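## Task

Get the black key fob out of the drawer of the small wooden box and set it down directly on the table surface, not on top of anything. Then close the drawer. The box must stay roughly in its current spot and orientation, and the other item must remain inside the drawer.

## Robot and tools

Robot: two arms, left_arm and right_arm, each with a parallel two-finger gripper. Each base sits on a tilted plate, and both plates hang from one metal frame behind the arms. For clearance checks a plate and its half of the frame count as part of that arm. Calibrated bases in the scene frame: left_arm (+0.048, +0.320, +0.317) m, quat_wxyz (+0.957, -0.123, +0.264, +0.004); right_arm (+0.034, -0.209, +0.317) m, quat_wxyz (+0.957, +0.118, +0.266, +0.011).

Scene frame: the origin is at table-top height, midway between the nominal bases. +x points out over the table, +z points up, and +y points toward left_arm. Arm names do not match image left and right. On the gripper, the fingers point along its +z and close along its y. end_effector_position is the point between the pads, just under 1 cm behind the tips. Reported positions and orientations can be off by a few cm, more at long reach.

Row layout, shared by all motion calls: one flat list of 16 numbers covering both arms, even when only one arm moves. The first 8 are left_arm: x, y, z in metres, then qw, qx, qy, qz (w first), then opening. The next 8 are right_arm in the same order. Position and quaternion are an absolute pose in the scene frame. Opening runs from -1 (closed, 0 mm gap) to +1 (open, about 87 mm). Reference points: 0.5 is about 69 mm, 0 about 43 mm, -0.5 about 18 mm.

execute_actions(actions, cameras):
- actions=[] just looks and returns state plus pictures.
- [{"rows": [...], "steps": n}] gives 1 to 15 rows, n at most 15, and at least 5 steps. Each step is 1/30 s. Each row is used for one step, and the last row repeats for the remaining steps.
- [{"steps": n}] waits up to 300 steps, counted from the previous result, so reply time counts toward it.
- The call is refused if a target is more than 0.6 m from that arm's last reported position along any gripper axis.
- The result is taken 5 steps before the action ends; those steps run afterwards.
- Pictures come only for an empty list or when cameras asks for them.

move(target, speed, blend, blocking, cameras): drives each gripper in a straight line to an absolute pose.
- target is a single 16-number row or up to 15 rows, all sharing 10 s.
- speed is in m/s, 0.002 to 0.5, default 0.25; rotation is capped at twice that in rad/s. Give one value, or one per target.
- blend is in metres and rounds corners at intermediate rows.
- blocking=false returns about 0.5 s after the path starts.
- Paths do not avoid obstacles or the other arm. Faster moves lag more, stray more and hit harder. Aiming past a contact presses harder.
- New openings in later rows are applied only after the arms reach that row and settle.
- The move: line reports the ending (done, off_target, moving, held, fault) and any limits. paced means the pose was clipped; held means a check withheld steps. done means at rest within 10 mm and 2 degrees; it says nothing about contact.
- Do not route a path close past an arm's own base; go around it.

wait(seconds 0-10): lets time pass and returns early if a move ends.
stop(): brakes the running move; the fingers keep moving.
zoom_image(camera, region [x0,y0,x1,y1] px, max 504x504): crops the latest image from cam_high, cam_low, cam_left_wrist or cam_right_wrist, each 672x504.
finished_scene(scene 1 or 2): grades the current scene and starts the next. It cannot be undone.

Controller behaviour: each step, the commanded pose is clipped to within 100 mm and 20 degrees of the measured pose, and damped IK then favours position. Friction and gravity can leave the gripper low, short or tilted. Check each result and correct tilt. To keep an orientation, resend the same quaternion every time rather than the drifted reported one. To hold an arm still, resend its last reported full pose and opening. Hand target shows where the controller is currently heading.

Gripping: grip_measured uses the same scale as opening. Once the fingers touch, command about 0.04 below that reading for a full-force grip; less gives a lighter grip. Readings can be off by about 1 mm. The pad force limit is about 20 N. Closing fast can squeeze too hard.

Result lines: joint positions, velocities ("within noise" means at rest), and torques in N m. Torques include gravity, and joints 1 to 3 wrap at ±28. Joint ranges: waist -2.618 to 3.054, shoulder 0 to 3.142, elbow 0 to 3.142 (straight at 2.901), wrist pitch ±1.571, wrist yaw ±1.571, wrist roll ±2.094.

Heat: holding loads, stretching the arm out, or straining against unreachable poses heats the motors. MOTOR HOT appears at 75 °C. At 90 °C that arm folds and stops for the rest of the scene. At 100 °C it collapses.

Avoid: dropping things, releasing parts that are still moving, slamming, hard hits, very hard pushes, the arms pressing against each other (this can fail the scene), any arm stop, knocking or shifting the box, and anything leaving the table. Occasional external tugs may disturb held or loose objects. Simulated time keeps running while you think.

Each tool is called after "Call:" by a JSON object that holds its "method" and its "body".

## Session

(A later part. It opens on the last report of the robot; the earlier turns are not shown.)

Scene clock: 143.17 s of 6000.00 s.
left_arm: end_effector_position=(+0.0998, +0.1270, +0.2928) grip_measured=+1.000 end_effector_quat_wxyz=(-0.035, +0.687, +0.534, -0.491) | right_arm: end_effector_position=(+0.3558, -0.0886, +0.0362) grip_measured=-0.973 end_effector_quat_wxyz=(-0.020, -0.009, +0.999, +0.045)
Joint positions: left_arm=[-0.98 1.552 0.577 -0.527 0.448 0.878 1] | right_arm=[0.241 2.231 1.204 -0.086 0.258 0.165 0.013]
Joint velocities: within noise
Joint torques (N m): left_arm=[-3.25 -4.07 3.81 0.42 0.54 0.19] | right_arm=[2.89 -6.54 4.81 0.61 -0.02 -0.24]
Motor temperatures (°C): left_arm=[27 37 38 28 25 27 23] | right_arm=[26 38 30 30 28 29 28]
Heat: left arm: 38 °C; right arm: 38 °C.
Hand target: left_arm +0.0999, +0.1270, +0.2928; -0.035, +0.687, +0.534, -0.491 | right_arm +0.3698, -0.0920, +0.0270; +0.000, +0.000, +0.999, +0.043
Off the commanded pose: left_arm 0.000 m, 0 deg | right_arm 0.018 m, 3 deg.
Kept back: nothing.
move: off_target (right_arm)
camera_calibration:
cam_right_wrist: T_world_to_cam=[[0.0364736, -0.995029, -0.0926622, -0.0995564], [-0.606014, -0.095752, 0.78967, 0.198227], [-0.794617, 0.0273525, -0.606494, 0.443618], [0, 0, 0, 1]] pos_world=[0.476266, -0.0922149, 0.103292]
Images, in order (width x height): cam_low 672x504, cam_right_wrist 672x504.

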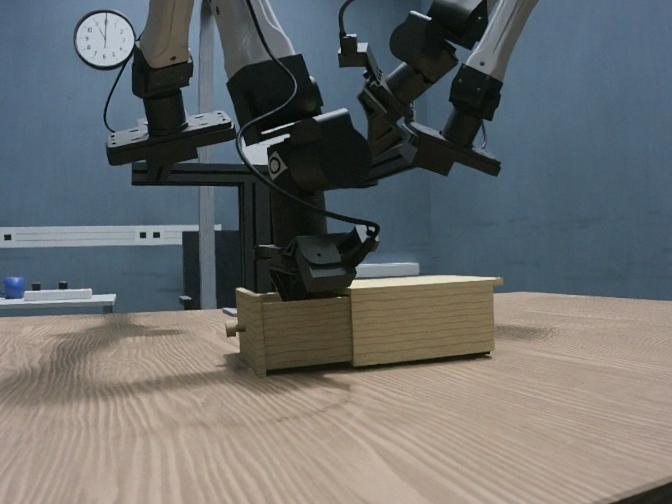

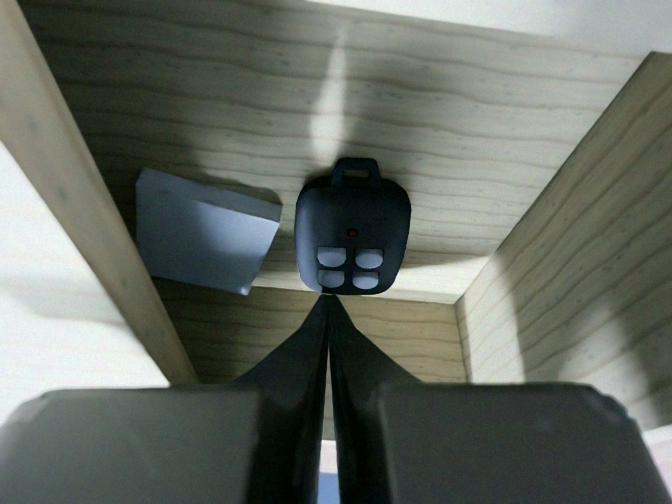

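Call:
{"method": "move", "body": {"target": [0.0998,0.1270,0.2928,-0.035,0.687,0.534,-0.491,1,0.381,-0.0915,0.029,0,0,0.99905,0.0436,-1], "speed": 0.03, "cameras": ["cam_right_wrist","cam_low"]}}

Call:
{"method": "zoom_image", "body": {"camera": "cam_right_wrist", "region": [210, 80, 470, 340]}}

Scene clock: 144.23 s of 6000.00 s.
left_arm: end_effector_position=(+0.0998, +0.1270, +0.2928) grip_measured=+1.000 end_effector_quat_wxyz=(-0.035, +0.687, +0.534, -0.491) | right_arm: end_effector_position=(+0.3806, -0.0872, +0.0382) grip_measured=-0.973 end_effector_quat_wxyz=(+0.000, -0.001, +0.999, +0.049)
Joint positions: left_arm=[-0.98 1.552 0.577 -0.527 0.448 0.878 1] | right_arm=[0.235 2.231 1.262 -0.099 0.255 0.163 0.013]
Joint velocities: within noise
Joint torques (N m): left_arm=[-3.18 -4.07 3.79 0.44 0.54 0.18] | right_arm=[3.3 -6.57 4.11 0.35 -0.01 -0.29]
Motor temperatures (°C): left_arm=[27 37 38 28 25 27 23] | right_arm=[26 38 30 30 28 29 28]
Heat: left arm: 38 °C; right arm: 38 °C.
Hand target: left_arm +0.0999, +0.1270, +0.2928; -0.035, +0.687, +0.534, -0.491 | right_arm +0.3808, -0.0916, +0.0293; +0.000, +0.000, +0.999, +0.044
Off the commanded pose: left_arm 0.000 m, 0 deg | right_arm 0.010 m, 1 deg.
Kept back: nothing.
move: done
camera_calibration:
cam_right_wrist: T_world_to_cam=[[0.022103, -0.994826, -0.0991604, -0.0931455], [-0.638482, -0.0903695, 0.764313, 0.225613], [-0.769319, 0.0464185, -0.637176, 0.457707], [0, 0, 0, 1]] pos_world=[0.498232, -0.0935211, 0.109965]
Images, in order (width x height): cam_low 672x504, cam_right_wrist 672x504.

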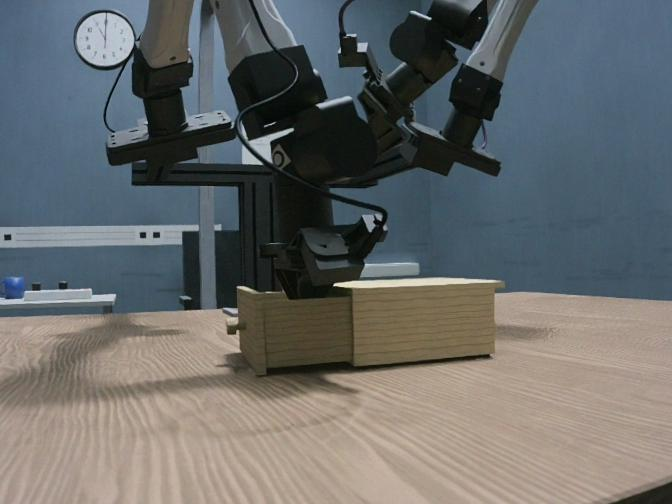

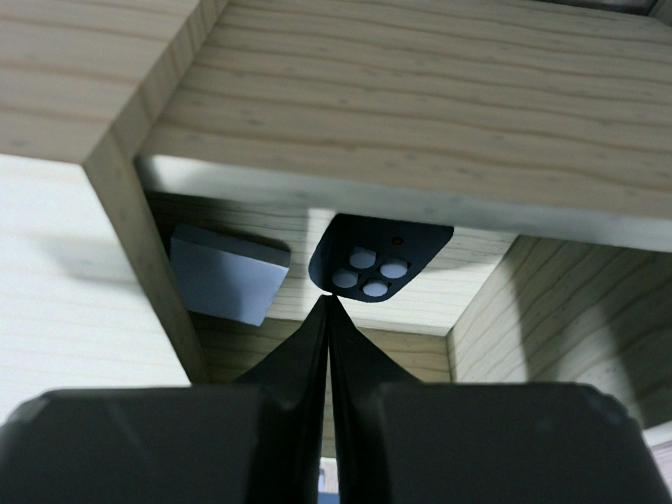

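Scaled by 1.938 from the camera's 672x504 image, which has a finer 960x720 frame.

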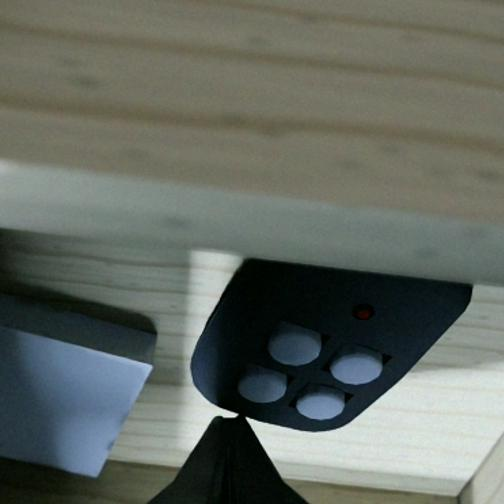

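Call:
{"method": "move", "body": {"target": [[0.0998,0.1270,0.2928,-0.035,0.687,0.534,-0.491,1,0.378,-0.0915,0.06,0,0,0.99905,0.0436,-1],[0.0998,0.1270,0.2928,-0.035,0.687,0.534,-0.491,1,0.355,-0.105,0.15,0,0,0.99905,0.0436,-1]], "speed": 0.12, "cameras": ["cam_right_wrist","cam_low","cam_high"]}}

Call:
{"method": "zoom_image", "body": {"camera": "cam_right_wrist", "region": [150, 30, 500, 330]}}

Scene clock: 146.10 s of 6000.00 s.
left_arm: end_effector_position=(+0.0998, +0.1270, +0.2928) grip_measured=+1.000 end_effector_quat_wxyz=(-0.035, +0.687, +0.534, -0.491) | right_arm: end_effector_position=(+0.3517, -0.1050, +0.1398) grip_measured=-0.973 end_effector_quat_wxyz=(-0.009, -0.002, +0.999, +0.044)
Joint positions: left_arm=[-0.98 1.552 0.577 -0.527 0.448 0.878 1] | right_arm=[0.306 1.845 1.027 -0.288 0.293 0.232 0.013]
Joint velocities: within noise
Joint torques (N m): left_arm=[-3.23 -4.07 3.78 0.44 0.54 0.19] | right_arm=[5.22 -10.37 2.96 0.11 0.08 -0.05]
Motor temperatures (°C): left_arm=[27 37 38 28 25 27 23] | right_arm=[26 38 30 30 28 29 28]
Heat: left arm: 38 °C; right arm: 38 °C.
Hand target: left_arm +0.0999, +0.1270, +0.2928; -0.035, +0.687, +0.534, -0.491 | right_arm +0.3549, -0.1050, +0.1496; +0.000, +0.000, +0.999, +0.044
Off the commanded pose: left_arm 0.000 m, 0 deg | right_arm 0.011 m, 1 deg.
Kept back: nothing.
move: off_target (right_arm)
camera_calibration:
cam_right_wrist: T_world_to_cam=[[0.0244323, -0.99561, -0.0903573, -0.102268], [-0.623798, -0.0858126, 0.776861, 0.121467], [-0.781204, 0.0373842, -0.623156, 0.502244], [0, 0, 0, 1]] pos_world=[0.470625, -0.110171, 0.209373]
Images, in order (width x height): cam_high 672x504, cam_low 672x504, cam_right_wrist 672x504.

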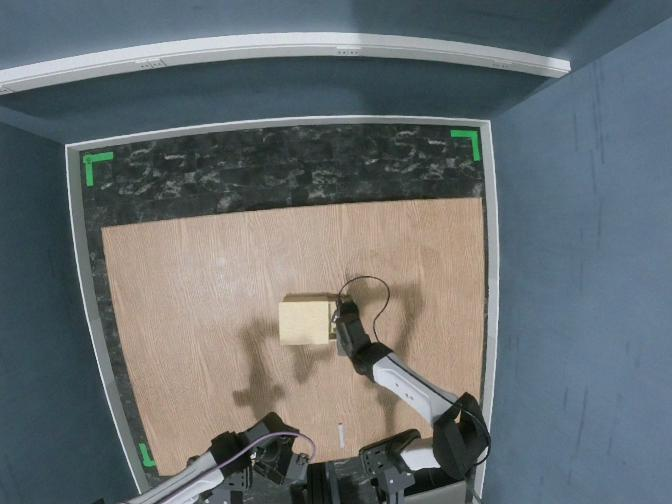

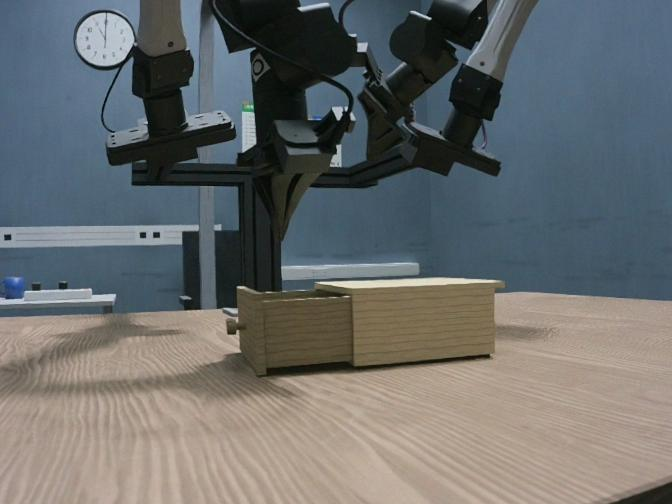

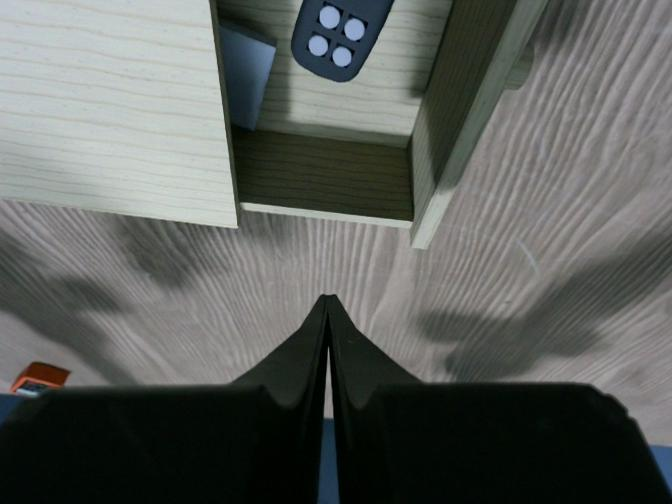

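Scaled by 1.440 from the camera's 672x504 image, which has a finer 960x720 frame.

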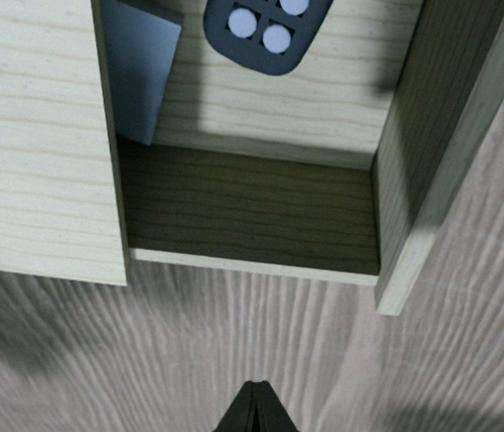

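Call:
{"method": "move", "body": {"target": [0.0998,0.1270,0.2928,-0.035,0.687,0.534,-0.491,1,0.395,-0.105,0.165,0,0,0.99905,0.0436,-1], "speed": 0.15, "cameras": ["cam_right_wrist"]}}

Call:
{"method": "zoom_image", "body": {"camera": "cam_right_wrist", "region": [180, 10, 480, 310]}}

Scene clock: 147.37 s of 6000.00 s.
left_arm: end_effector_position=(+0.0998, +0.1270, +0.2928) grip_measured=+1.000 end_effector_quat_wxyz=(-0.035, +0.687, +0.534, -0.491) | right_arm: end_effector_position=(+0.3915, -0.1047, +0.1623) grip_measured=-0.973 end_effector_quat_wxyz=(-0.002, +0.000, +0.999, +0.046)
Joint positions: left_arm=[-0.98 1.552 0.577 -0.527 0.448 0.878 1] | right_arm=[0.306 1.845 1.197 -0.444 0.293 0.233 0.013]
Joint velocities: within noise
Joint torques (N m): left_arm=[-3.18 -4.04 3.78 0.43 0.55 0.19] | right_arm=[4.53 -8.34 6 0.1 0 -0.15]
Motor temperatures (°C): left_arm=[27 37 38 28 25 27 23] | right_arm=[26 38 30 30 28 28 28]
Heat: left arm: 38 °C; right arm: 38 °C.
Hand target: left_arm +0.0999, +0.1270, +0.2928; -0.035, +0.687, +0.534, -0.491 | right_arm +0.3950, -0.1050, +0.1650; +0.000, +0.000, +0.999, +0.044
Off the commanded pose: left_arm 0.000 m, 0 deg | right_arm 0.004 m, 0 deg.
Kept back: nothing.
move: done
camera_calibration:
cam_right_wrist: T_world_to_cam=[[0.0197453, -0.995477, -0.0929255, -0.0986888], [-0.634704, -0.0842938, 0.768144, 0.134646], [-0.772503, 0.043813, -0.633498, 0.546269], [0, 0, 0, 1]] pos_world=[0.509403, -0.110826, 0.233462]
Images, in order (width x height): cam_right_wrist 672x504.

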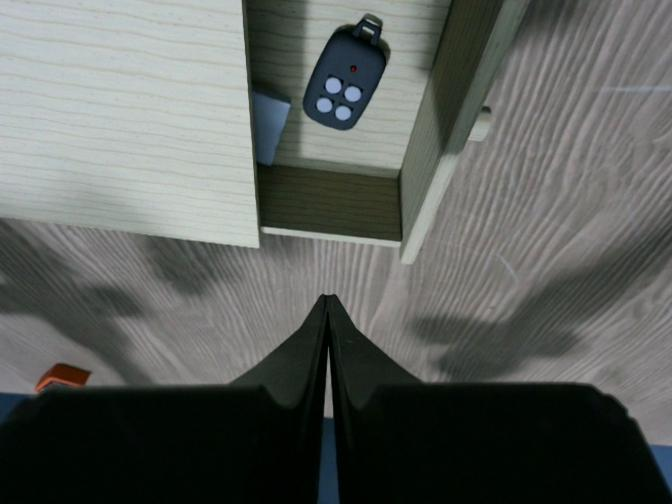

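Scaled by 1.680 from the camera's 672x504 image, which has a finer 960x720 frame.

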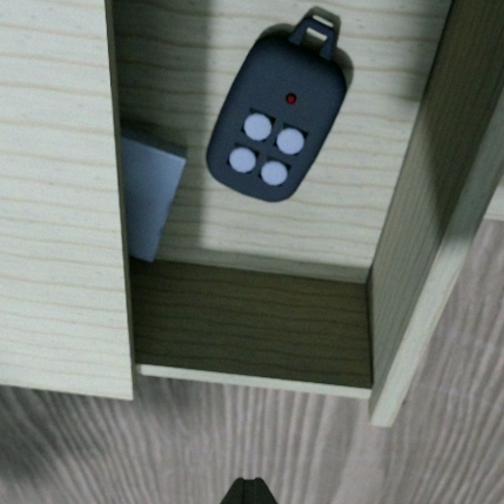

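Call:
{"method": "move", "body": {"target": [0.0998,0.1270,0.2928,-0.035,0.687,0.534,-0.491,1,0.430,-0.128,0.110,0.2159,-0.0151,0.9739,-0.0681,-1], "speed": 0.12, "cameras": ["cam_right_wrist","cam_low","cam_high"]}}

Scene clock: 153.20 s of 6000.00 s.
left_arm: end_effector_position=(+0.0998, +0.1270, +0.2928) grip_measured=+1.000 end_effector_quat_wxyz=(-0.035, +0.687, +0.534, -0.491) | right_arm: end_effector_position=(+0.4350, -0.1319, +0.1142) grip_measured=-0.973 end_effector_quat_wxyz=(+0.217, -0.006, +0.974, -0.065)
Joint positions: left_arm=[-0.98 1.552 0.577 -0.527 0.448 0.878 1] | right_arm=[0.309 1.925 0.914 0.372 0.573 0.007 0.013]
Joint velocities: within noise
Joint torques (N m): left_arm=[-3.18 -4.08 3.78 0.43 0.54 0.19] | right_arm=[5.3 -6.31 2.77 1.07 0.19 -0.25]
Motor temperatures (°C): left_arm=[27 37 38 28 25 27 23] | right_arm=[26 39 30 30 28 28 28]
Heat: left arm: 38 °C; right arm: 39 °C.
Hand target: left_arm +0.0999, +0.1270, +0.2928; -0.035, +0.687, +0.534, -0.491 | right_arm +0.4300, -0.1281, +0.1102; +0.216, -0.015, +0.974, -0.068
Off the commanded pose: left_arm 0.000 m, 0 deg | right_arm 0.008 m, 1 deg.
Kept back: nothing.
move: done
camera_calibration:
cam_right_wrist: T_world_to_cam=[[0.00308291, -0.990604, 0.136724, -0.149389], [-0.904513, 0.0555424, 0.422815, 0.372179], [-0.426436, -0.124972, -0.895843, 0.407725], [0, 0, 0, 1]] pos_world=[0.51097, -0.117703, 0.22832]
Images, in order (width x height): cam_high 672x504, cam_low 672x504, cam_right_wrist 672x504.

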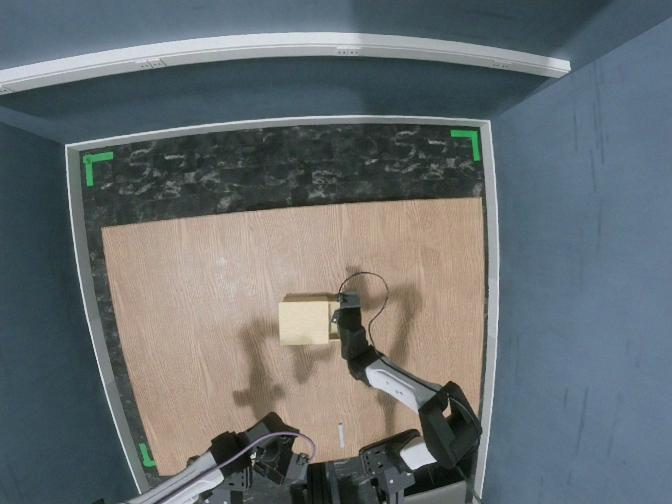

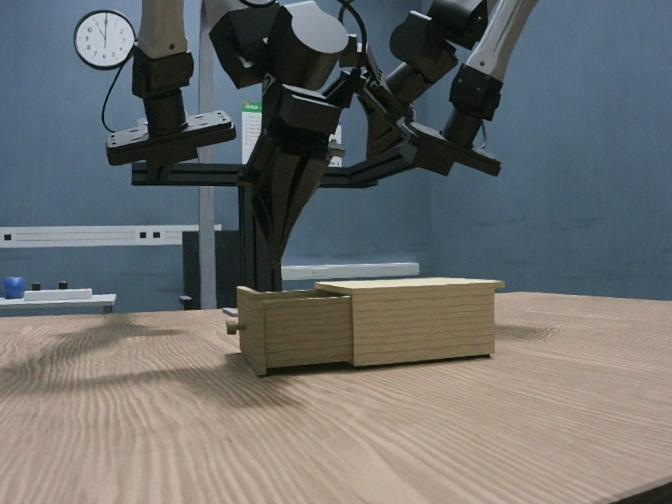

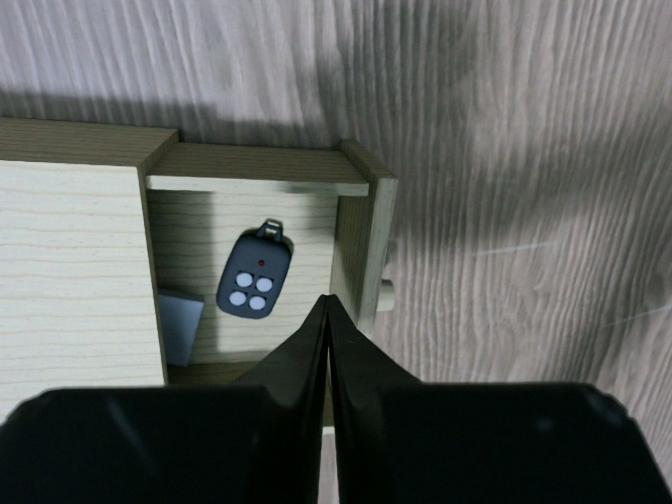

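Call:
{"method": "move", "body": {"target": [0.0998,0.1270,0.2928,-0.035,0.687,0.534,-0.491,1,0.424,-0.123,0.058,0.2159,-0.0151,0.9739,-0.0681,-1], "speed": 0.08, "cameras": ["cam_right_wrist","cam_low"]}}

Scene clock: 155.00 s of 6000.00 s.
left_arm: end_effector_position=(+0.0998, +0.1270, +0.2928) grip_measured=+1.000 end_effector_quat_wxyz=(-0.035, +0.687, +0.534, -0.491) | right_arm: end_effector_position=(+0.4188, -0.1218, +0.0629) grip_measured=-0.973 end_effector_quat_wxyz=(+0.211, -0.017, +0.975, -0.069)
Joint positions: left_arm=[-0.98 1.552 0.577 -0.527 0.448 0.878 1] | right_arm=[0.294 2.124 0.939 0.538 0.564 -0.021 0.013]
Joint velocities: within noise
Joint torques (N m): left_arm=[-3.22 -4.1 3.81 0.44 0.55 0.2] | right_arm=[3.43 -6.38 3.96 1.02 -0.03 -0.21]
Motor temperatures (°C): left_arm=[27 37 38 28 25 27 23] | right_arm=[26 38 30 30 28 28 28]
Heat: left arm: 38 °C; right arm: 38 °C.
Hand target: left_arm +0.0999, +0.1270, +0.2928; -0.035, +0.687, +0.534, -0.491 | right_arm +0.4239, -0.1232, +0.0582; +0.216, -0.015, +0.974, -0.068
Off the commanded pose: left_arm 0.000 m, 0 deg | right_arm 0.007 m, 1 deg.
Kept back: nothing.
move: done
camera_calibration:
cam_right_wrist: T_world_to_cam=[[0.0237755, -0.988535, 0.149109, -0.141523], [-0.899243, 0.0440216, 0.435229, 0.374335], [-0.436804, -0.144433, -0.887886, 0.357634], [0, 0, 0, 1]] pos_world=[0.496199, -0.104725, 0.175719]
Images, in order (width x height): cam_low 672x504, cam_right_wrist 672x504.

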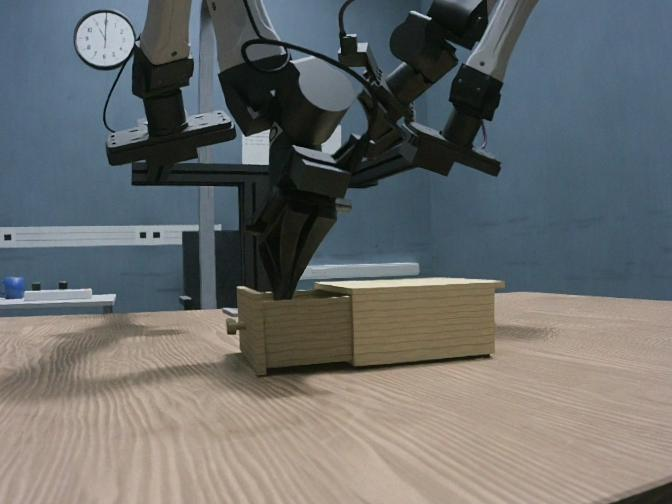

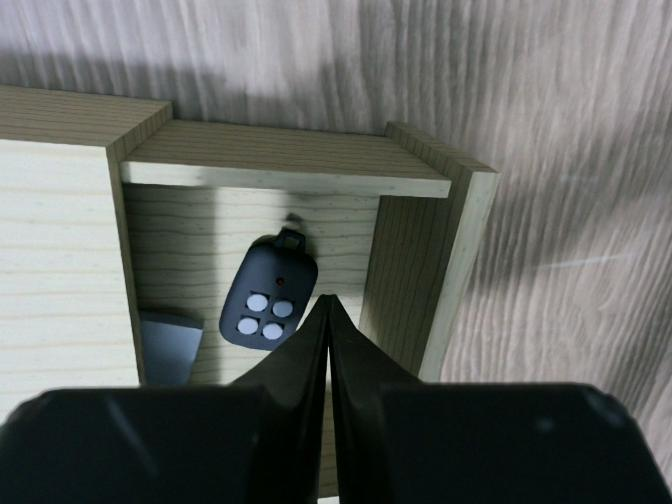

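Call:
{"method": "move", "body": {"target": [0.0998,0.1270,0.2928,-0.035,0.687,0.534,-0.491,1,0.434,-0.130,0.046,0.2159,-0.0151,0.9739,-0.0681,-1], "speed": 0.05, "cameras": ["cam_right_wrist"]}}

Scene clock: 155.97 s of 6000.00 s.
left_arm: end_effector_position=(+0.0998, +0.1270, +0.2928) grip_measured=+1.000 end_effector_quat_wxyz=(-0.035, +0.687, +0.534, -0.491) | right_arm: end_effector_position=(+0.4316, -0.1286, +0.0520) grip_measured=-0.973 end_effector_quat_wxyz=(+0.214, -0.014, +0.974, -0.069)
Joint positions: left_arm=[-0.98 1.552 0.577 -0.527 0.448 0.878 1] | right_arm=[0.26 2.161 0.991 0.542 0.538 -0.042 0.013]
Joint velocities: within noise
Joint torques (N m): left_arm=[-3.25 -4.11 3.82 0.43 0.54 0.18] | right_arm=[3.32 -6.39 3.74 1.07 -0.03 -0.2]
Motor temperatures (°C): left_arm=[27 37 38 28 25 27 23] | right_arm=[26 38 30 30 28 28 28]
Heat: left arm: 38 °C; right arm: 38 °C.
Hand target: left_arm +0.0999, +0.1270, +0.2928; -0.035, +0.687, +0.534, -0.491 | right_arm +0.4339, -0.1301, +0.0462; +0.216, -0.015, +0.974, -0.068
Off the commanded pose: left_arm 0.000 m, 0 deg | right_arm 0.007 m, 0 deg.
Kept back: nothing.
move: done
camera_calibration:
cam_right_wrist: T_world_to_cam=[[0.017939, -0.988771, 0.148361, -0.144387], [-0.901827, 0.0480701, 0.429415, 0.392752], [-0.431724, -0.141499, -0.890838, 0.350859], [0, 0, 0, 1]] pos_world=[0.508259, -0.112, 0.165326]
Images, in order (width x height): cam_right_wrist 672x504.

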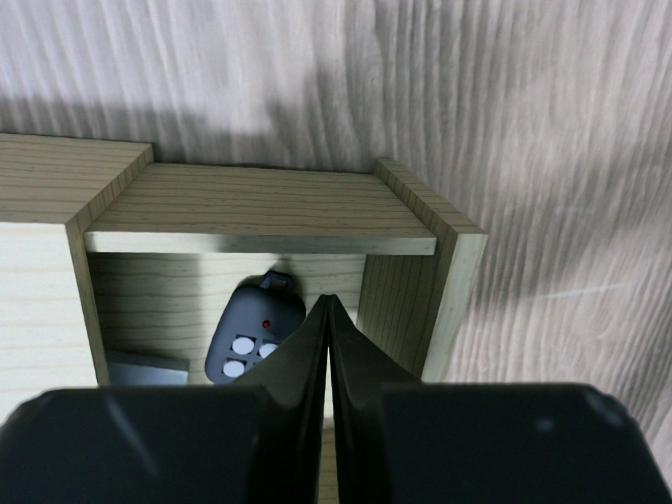

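Call:
{"method": "move", "body": {"target": [0.0998,0.1270,0.2928,-0.035,0.687,0.534,-0.491,1,0.431,-0.129,0.031,0.2159,-0.0151,0.9739,-0.0681,-1], "speed": 0.04, "cameras": ["cam_right_wrist","cam_low"]}}

Call:
{"method": "zoom_image", "body": {"camera": "cam_right_wrist", "region": [180, 180, 480, 420]}}

Scene clock: 156.97 s of 6000.00 s.
left_arm: end_effector_position=(+0.0998, +0.1270, +0.2928) grip_measured=+1.000 end_effector_quat_wxyz=(-0.035, +0.687, +0.534, -0.491) | right_arm: end_effector_position=(+0.4273, -0.1269, +0.0366) grip_measured=-0.973 end_effector_quat_wxyz=(+0.211, -0.017, +0.975, -0.069)
Joint positions: left_arm=[-0.98 1.552 0.577 -0.527 0.448 0.878 1] | right_arm=[0.252 2.218 1.009 0.578 0.529 -0.05 0.013]
Joint velocities: within noise
Joint torques (N m): left_arm=[-3.22 -4.11 3.82 0.45 0.54 0.2] | right_arm=[3.28 -6.61 3.49 1.07 -0.04 -0.22]
Motor temperatures (°C): left_arm=[27 37 38 28 25 27 23] | right_arm=[26 38 30 30 28 28 28]
Heat: left arm: 38 °C; right arm: 38 °C.
Hand target: left_arm +0.0999, +0.1270, +0.2928; -0.035, +0.687, +0.534, -0.491 | right_arm +0.4310, -0.1291, +0.0313; +0.216, -0.015, +0.974, -0.068
Off the commanded pose: left_arm 0.000 m, 0 deg | right_arm 0.007 m, 1 deg.
Kept back: nothing.
move: done
camera_calibration:
cam_right_wrist: T_world_to_cam=[[0.0230547, -0.988708, 0.148069, -0.1425], [-0.899654, 0.0440737, 0.434373, 0.393774], [-0.435994, -0.143226, -0.88848, 0.337082], [0, 0, 0, 1]] pos_world=[0.504511, -0.109967, 0.149546]
Images, in order (width x height): cam_low 672x504, cam_right_wrist 672x504.

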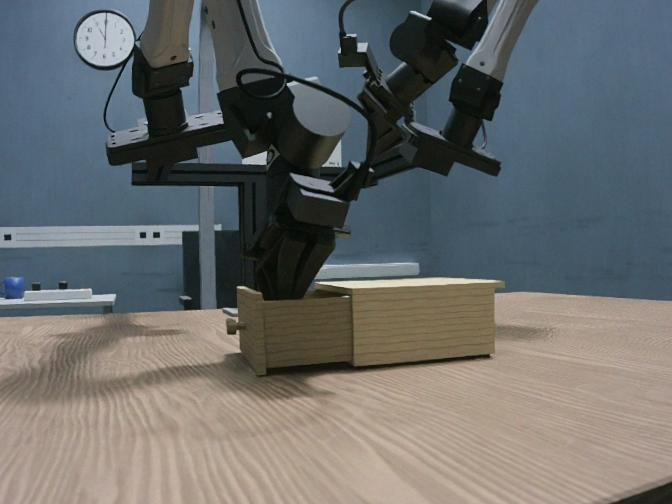

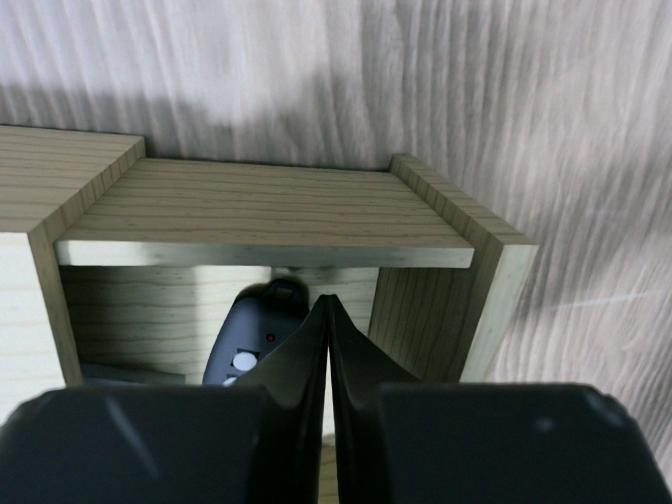

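Scaled by 1.680 from the camera's 672x504 image, which has a finer 960x720 frame.

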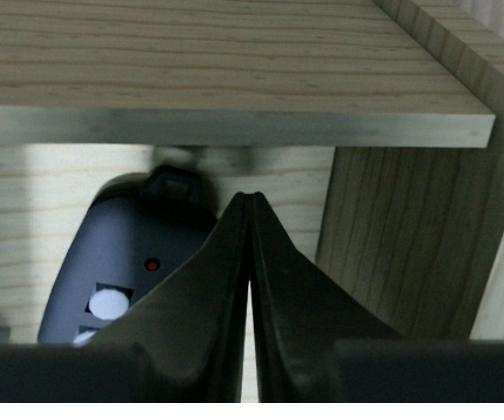

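Call:
{"method": "move", "body": {"target": [0.0998,0.1270,0.2928,-0.035,0.687,0.534,-0.491,1,0.432,-0.129,0.0245,0.2159,-0.0151,0.9739,-0.0681,-1], "speed": 0.03, "cameras": ["cam_right_wrist","cam_low"]}}

Call:
{"method": "zoom_image", "body": {"camera": "cam_right_wrist", "region": [180, 180, 480, 420]}}

Scene clock: 157.90 s of 6000.00 s.
left_arm: end_effector_position=(+0.0998, +0.1270, +0.2928) grip_measured=+1.000 end_effector_quat_wxyz=(-0.035, +0.687, +0.534, -0.491) | right_arm: end_effector_position=(+0.4297, -0.1267, +0.0306) grip_measured=-0.973 end_effector_quat_wxyz=(+0.213, -0.016, +0.975, -0.068)
Joint positions: left_arm=[-0.98 1.552 0.577 -0.527 0.448 0.878 1] | right_arm=[0.245 2.242 1.028 0.589 0.524 -0.054 0.013]
Joint velocities: within noise
Joint torques (N m): left_arm=[-3.18 -4.11 3.81 0.43 0.54 0.19] | right_arm=[3.34 -6.57 3.15 1.04 -0.02 -0.22]
Motor temperatures (°C): left_arm=[27 37 38 28 25 27 23] | right_arm=[26 38 30 31 28 28 28]
Heat: left arm: 38 °C; right arm: 38 °C.
Hand target: left_arm +0.0999, +0.1270, +0.2928; -0.035, +0.687, +0.534, -0.491 | right_arm +0.4319, -0.1290, +0.0248; +0.216, -0.015, +0.974, -0.068
Off the commanded pose: left_arm 0.000 m, 0 deg | right_arm 0.007 m, 0 deg.
Kept back: nothing.
move: done
camera_calibration:
cam_right_wrist: T_world_to_cam=[[0.021331, -0.988886, 0.147136, -0.140693], [-0.9012, 0.0447026, 0.431092, 0.399366], [-0.432878, -0.141795, -0.890231, 0.331745], [0, 0, 0, 1]] pos_world=[0.506514, -0.109942, 0.143867]
Images, in order (width x height): cam_low 672x504, cam_right_wrist 672x504.

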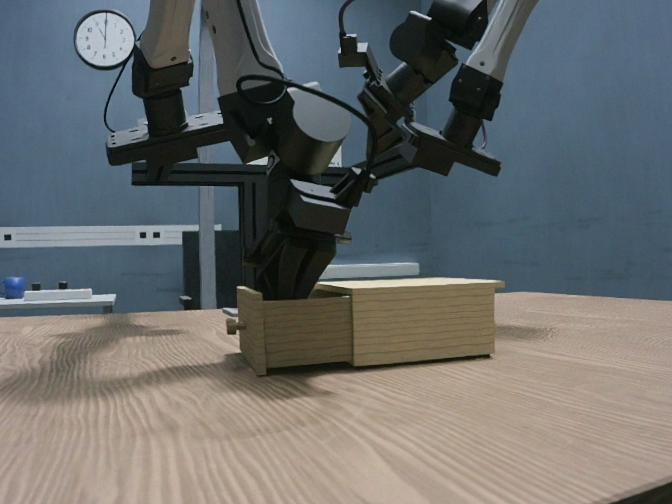

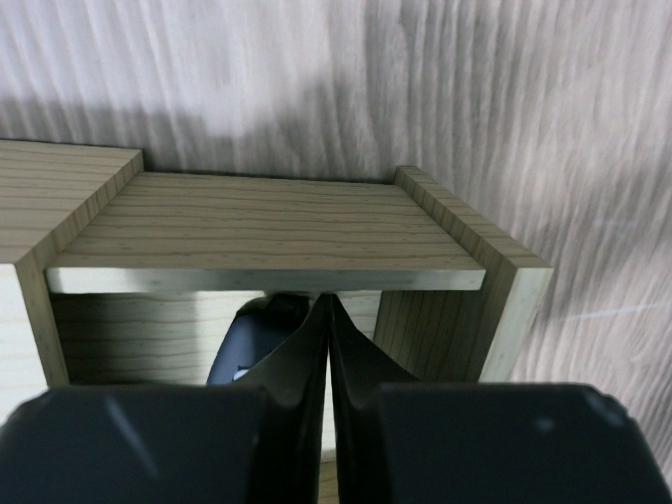

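Scaled by 1.680 from the camera's 672x504 image, which has a finer 960x720 frame.

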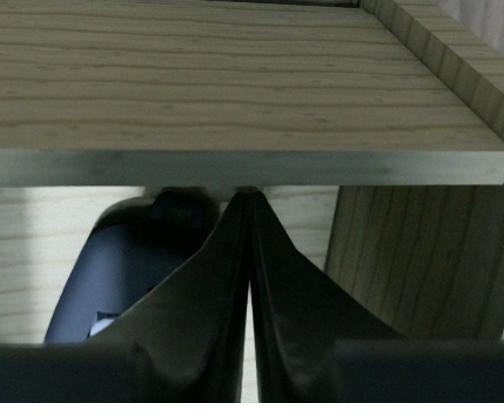

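Call:
{"method": "move", "body": {"target": [0.0998,0.1270,0.2928,-0.035,0.687,0.534,-0.491,1,0.432,-0.118,0.0245,0.2159,-0.0151,0.9739,-0.0681,-1], "speed": 0.03, "cameras": ["cam_right_wrist","cam_low"]}}

Call:
{"method": "zoom_image", "body": {"camera": "cam_right_wrist", "region": [180, 180, 480, 420]}}

Scene clock: 158.87 s of 6000.00 s.
left_arm: end_effector_position=(+0.0998, +0.1270, +0.2928) grip_measured=+1.000 end_effector_quat_wxyz=(-0.035, +0.687, +0.534, -0.491) | right_arm: end_effector_position=(+0.4339, -0.1250, +0.0286) grip_measured=-0.973 end_effector_quat_wxyz=(+0.216, -0.015, +0.974, -0.069)
Joint positions: left_arm=[-0.98 1.552 0.577 -0.527 0.448 0.878 1] | right_arm=[0.247 2.254 1.047 0.59 0.527 -0.054 0.013]
Joint velocities: within noise
Joint torques (N m): left_arm=[-3.25 -4.08 3.86 0.43 0.55 0.2] | right_arm=[5.98 -6.56 3.4 0.98 0.16 -0.05]
Motor temperatures (°C): left_arm=[27 37 38 28 25 27 23] | right_arm=[26 38 30 31 28 28 28]
Heat: left arm: 38 °C; right arm: 38 °C.
Hand target: left_arm +0.0999, +0.1270, +0.2928; -0.035, +0.687, +0.534, -0.491 | right_arm +0.4319, -0.1180, +0.0247; +0.216, -0.015, +0.974, -0.068
Off the commanded pose: left_arm 0.000 m, 0 deg | right_arm 0.008 m, 0 deg.
Kept back: nothing.
move: done
camera_calibration:
cam_right_wrist: T_world_to_cam=[[0.0179758, -0.988818, 0.148038, -0.137376], [-0.904045, 0.0471668, 0.424827, 0.405668], [-0.427059, -0.141469, -0.893088, 0.329587], [0, 0, 0, 1]] pos_world=[0.509965, -0.108348, 0.142349]
Images, in order (width x height): cam_low 672x504, cam_right_wrist 672x504.

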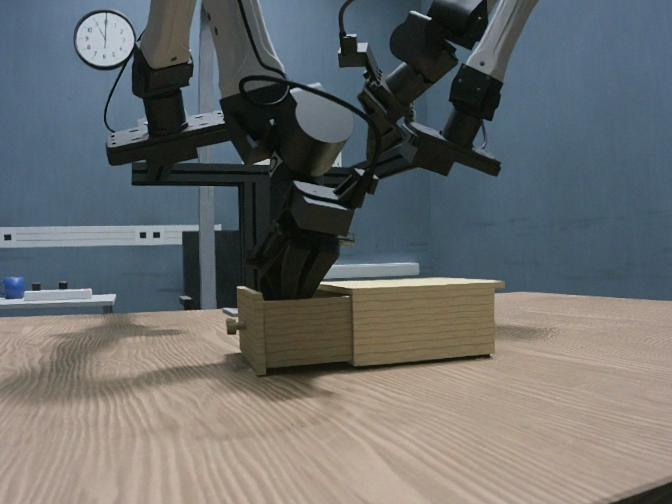

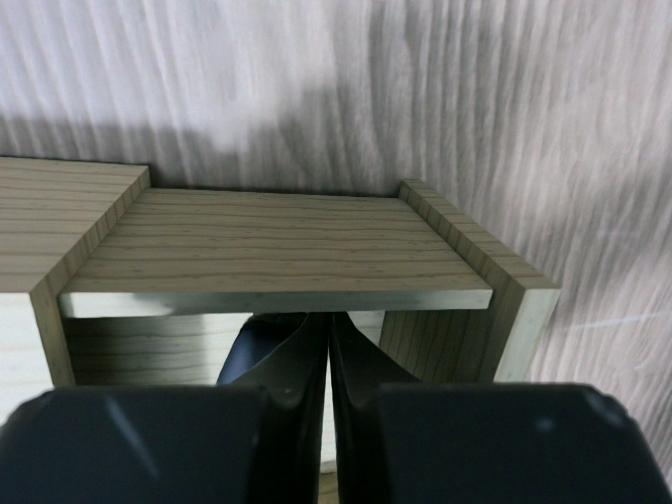

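Scaled by 1.680 from the camera's 672x504 image, which has a finer 960x720 frame.

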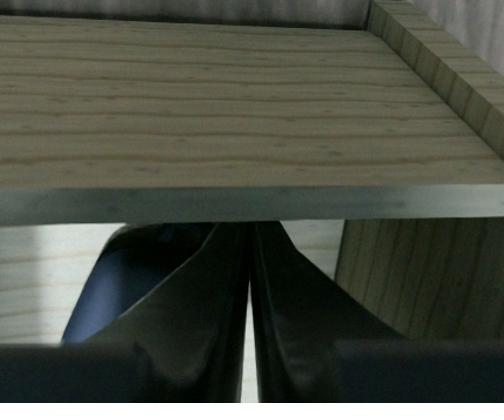

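Call:
{"method": "move", "body": {"target": [0.0998,0.1270,0.2928,-0.035,0.687,0.534,-0.491,1,0.430,-0.112,0.026,0.2159,-0.0151,0.9739,-0.0681,-1], "speed": 0.03, "cameras": ["cam_right_wrist"]}}

Scene clock: 159.80 s of 6000.00 s.
left_arm: end_effector_position=(+0.0998, +0.1270, +0.2928) grip_measured=+1.000 end_effector_quat_wxyz=(-0.035, +0.687, +0.534, -0.491) | right_arm: end_effector_position=(+0.4336, -0.1194, +0.0308) grip_measured=-0.973 end_effector_quat_wxyz=(+0.219, -0.014, +0.973, -0.068)
Joint positions: left_arm=[-0.98 1.552 0.577 -0.527 0.448 0.878 1] | right_arm=[0.262 2.254 1.047 0.59 0.538 -0.045 0.013]
Joint velocities: within noise
Joint torques (N m): left_arm=[-3.21 -4.11 3.84 0.43 0.54 0.19] | right_arm=[6.09 -6.2 3.45 0.96 0.16 -0.07]
Motor temperatures (°C): left_arm=[27 37 38 28 25 27 23] | right_arm=[26 38 30 31 28 28 28]
Heat: left arm: 38 °C; right arm: 38 °C.
Hand target: left_arm +0.0999, +0.1270, +0.2928; -0.035, +0.687, +0.534, -0.491 | right_arm +0.4299, -0.1122, +0.0262; +0.216, -0.015, +0.974, -0.068
Off the commanded pose: left_arm 0.000 m, 0 deg | right_arm 0.010 m, 0 deg.
Kept back: nothing.
move: done
camera_calibration:
cam_right_wrist: T_world_to_cam=[[0.0167346, -0.98905, 0.146632, -0.131624], [-0.905939, 0.0470554, 0.420785, 0.405199], [-0.423077, -0.139881, -0.895231, 0.330746], [0, 0, 0, 1]] pos_world=[0.50922, -0.102984, 0.144892]
Images, in order (width x height): cam_right_wrist 672x504.

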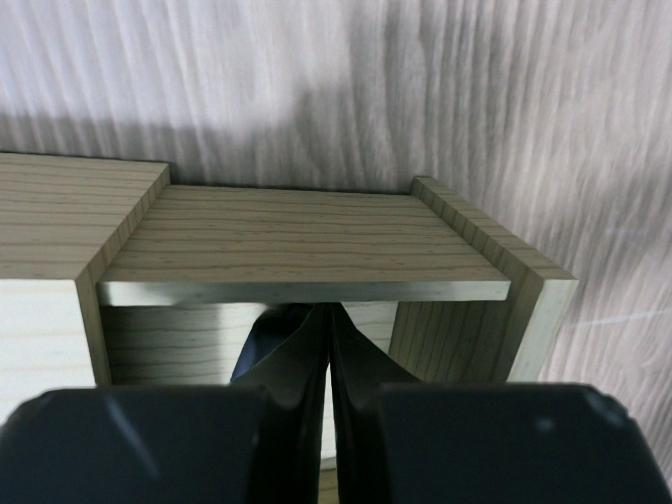

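Call:
{"method": "move", "body": {"target": [0.0998,0.1270,0.2928,-0.035,0.687,0.534,-0.491,1,0.430,-0.104,0.026,0.2159,-0.0151,0.9739,-0.0681,-1], "speed": 0.03, "cameras": ["cam_right_wrist"]}}

Scene clock: 160.73 s of 6000.00 s.
left_arm: end_effector_position=(+0.0998, +0.1270, +0.2928) grip_measured=+1.000 end_effector_quat_wxyz=(-0.035, +0.687, +0.534, -0.491) | right_arm: end_effector_position=(+0.4344, -0.1109, +0.0301) grip_measured=-0.973 end_effector_quat_wxyz=(+0.221, -0.013, +0.973, -0.068)
Joint positions: left_arm=[-0.98 1.552 0.577 -0.527 0.448 0.878 1] | right_arm=[0.28 2.269 1.062 0.59 0.552 -0.033 0.013]
Joint velocities: within noise
Joint torques (N m): left_arm=[-3.21 -4.07 3.79 0.44 0.55 0.19] | right_arm=[6.15 -6.68 3.32 0.82 0.16 0.01]
Motor temperatures (°C): left_arm=[27 37 38 28 25 27 23] | right_arm=[26 38 30 31 28 28 28]
Heat: left arm: 38 °C; right arm: 38 °C.
Hand target: left_arm +0.0999, +0.1270, +0.2928; -0.035, +0.687, +0.534, -0.491 | right_arm +0.4298, -0.1042, +0.0261; +0.216, -0.015, +0.974, -0.068
Off the commanded pose: left_arm 0.000 m, 0 deg | right_arm 0.009 m, 1 deg.
Kept back: nothing.
move: done
camera_calibration:
cam_right_wrist: T_world_to_cam=[[0.0142737, -0.989266, 0.145425, -0.122071], [-0.908195, 0.0480174, 0.415783, 0.40705], [-0.418303, -0.138009, -0.897762, 0.329899], [0, 0, 0, 1]] pos_world=[0.509421, -0.0947772, 0.144678]
Images, in order (width x height): cam_right_wrist 672x504.

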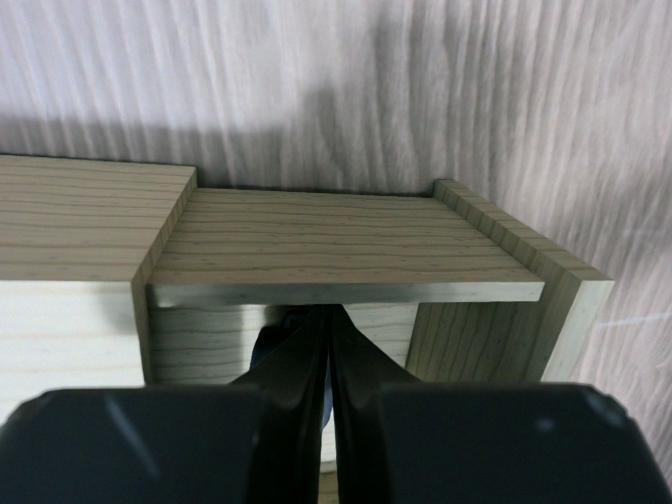

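Call:
{"method": "move", "body": {"target": [[0.0998,0.1270,0.2928,-0.035,0.687,0.534,-0.491,1,0.428,-0.120,0.034,0.2159,-0.0151,0.9739,-0.0681,-1],[0.0998,0.1270,0.2928,-0.035,0.687,0.534,-0.491,1,0.425,-0.122,0.14,0.2159,-0.0151,0.9739,-0.0681,-1]], "speed": 0.1, "cameras": ["cam_right_wrist","cam_low"]}}

Call:
{"method": "zoom_image", "body": {"camera": "cam_right_wrist", "region": [120, 120, 470, 420]}}

Scene clock: 172.93 s of 6000.00 s.
left_arm: end_effector_position=(+0.0998, +0.1270, +0.2928) grip_measured=+1.000 end_effector_quat_wxyz=(-0.035, +0.687, +0.534, -0.491) | right_arm: end_effector_position=(+0.4206, -0.1227, +0.1285) grip_measured=-0.973 end_effector_quat_wxyz=(+0.206, -0.022, +0.976, -0.069)
Joint positions: left_arm=[-0.98 1.552 0.577 -0.527 0.448 0.878 1] | right_arm=[0.361 1.879 0.886 0.307 0.615 0.026 0.013]
Joint velocities: within noise
Joint torques (N m): left_arm=[-3.19 -4.07 3.82 0.43 0.54 0.19] | right_arm=[5.44 -10.19 2.95 0.76 0.22 -0.07]
Motor temperatures (°C): left_arm=[27 37 38 28 25 27 23] | right_arm=[27 38 30 31 28 28 28]
Heat: left arm: 38 °C; right arm: 38 °C.
Hand target: left_arm +0.0999, +0.1270, +0.2928; -0.035, +0.687, +0.534, -0.491 | right_arm +0.4251, -0.1220, +0.1395; +0.216, -0.015, +0.974, -0.068
Off the commanded pose: left_arm 0.000 m, 0 deg | right_arm 0.012 m, 1 deg.
Kept back: nothing.
move: off_target (right_arm)
camera_calibration:
cam_right_wrist: T_world_to_cam=[[0.0330534, -0.988016, 0.150772, -0.156257], [-0.894951, 0.0378992, 0.444552, 0.343665], [-0.444939, -0.149628, -0.882973, 0.418733], [0, 0, 0, 1]] pos_world=[0.499038, -0.104755, 0.240512]
Images, in order (width x height): cam_low 672x504, cam_right_wrist 672x504.

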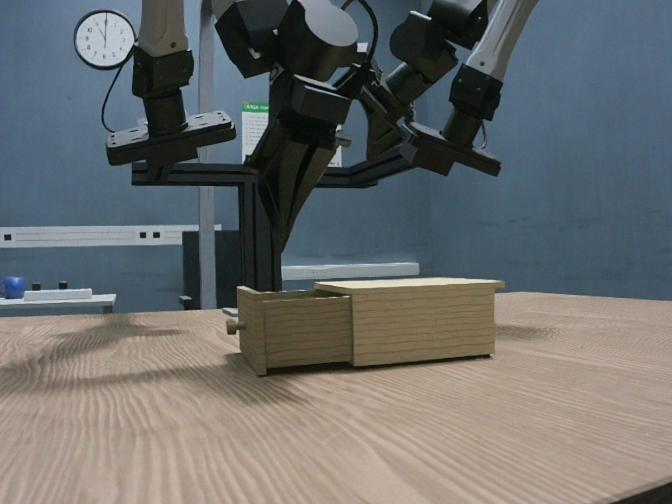

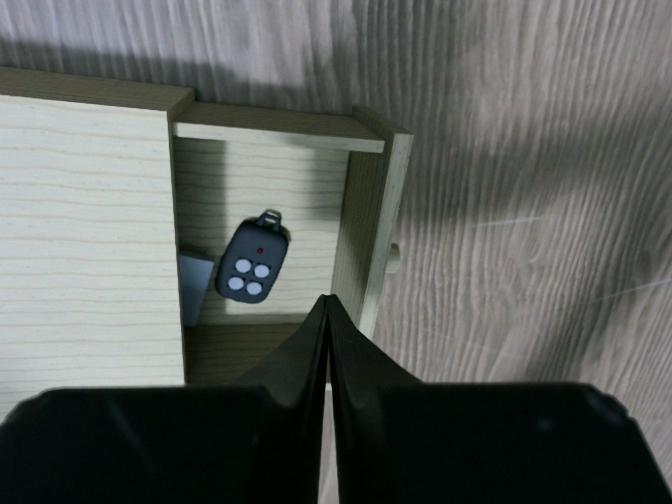

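Scaled by 1.440 from the camera's 672x504 image, which has a finer 960x720 frame.

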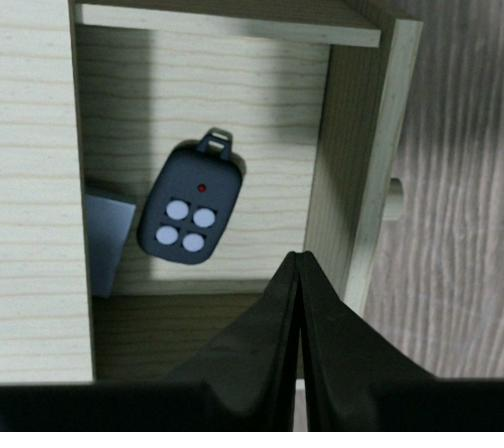

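Call:
{"method": "move", "body": {"target": [0.0998,0.1270,0.2928,-0.035,0.687,0.534,-0.491,1,0.4235,-0.104,0.085,0.2134,0.1611,0.9629,-0.0357,-0.4], "speed": 0.1, "cameras": ["cam_right_wrist","cam_low"]}}

Scene clock: 176.37 s of 6000.00 s.
left_arm: end_effector_position=(+0.0998, +0.1270, +0.2928) grip_measured=+1.000 end_effector_quat_wxyz=(-0.035, +0.687, +0.534, -0.491) | right_arm: end_effector_position=(+0.4181, -0.1036, +0.0901) grip_measured=-0.400 end_effector_quat_wxyz=(+0.209, +0.149, +0.966, -0.039)
Joint positions: left_arm=[-0.98 1.552 0.577 -0.527 0.448 0.878 1] | right_arm=[0.339 2.024 0.924 0.408 0.608 0.366 0.3]
Joint velocities: within noise
Joint torques (N m): left_arm=[-3.22 -4.05 3.84 0.43 0.54 0.18] | right_arm=[3.26 -6.34 4.42 1 0.03 -0.06]
Motor temperatures (°C): left_arm=[27 37 38 28 25 27 23] | right_arm=[27 38 30 31 28 28 28]
Heat: left arm: 38 °C; right arm: 38 °C.
Hand target: left_arm +0.0999, +0.1270, +0.2928; -0.035, +0.687, +0.534, -0.491 | right_arm +0.4234, -0.1041, +0.0852; +0.213, +0.161, +0.963, -0.036
Off the commanded pose: left_arm 0.000 m, 0 deg | right_arm 0.007 m, 2 deg.
Kept back: nothing.
move: done
camera_calibration:
cam_right_wrist: T_world_to_cam=[[-0.286051, -0.958006, 0.01999, 0.0167987], [-0.860399, 0.265978, 0.434707, 0.367837], [-0.421769, 0.107149, -0.90035, 0.405014], [0, 0, 0, 1]] pos_world=[0.492114, -0.12514, 0.204418]
Images, in order (width x height): cam_low 672x504, cam_right_wrist 672x504.

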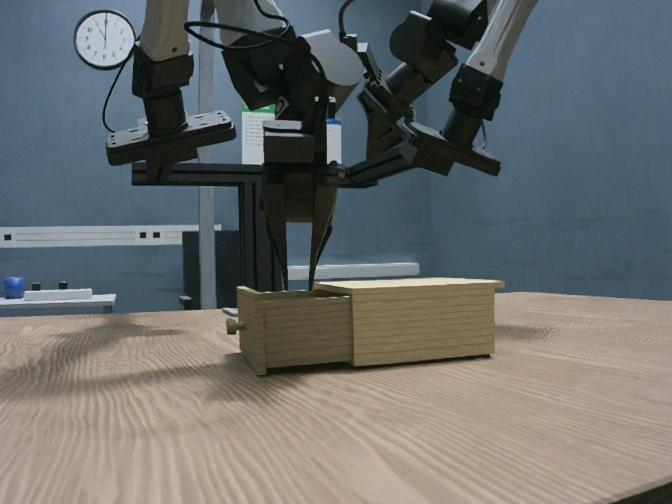

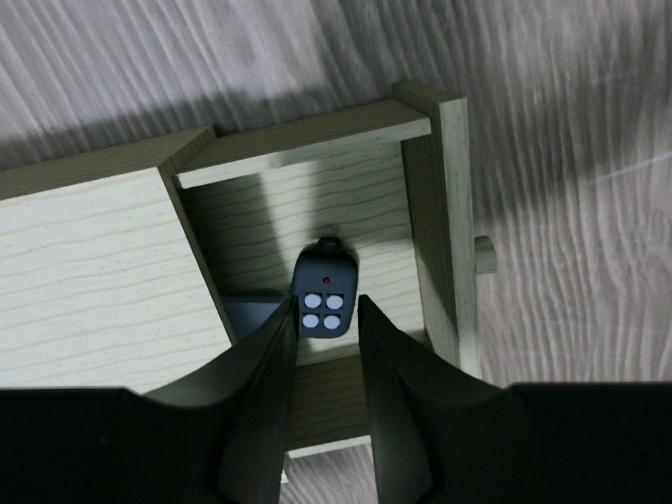

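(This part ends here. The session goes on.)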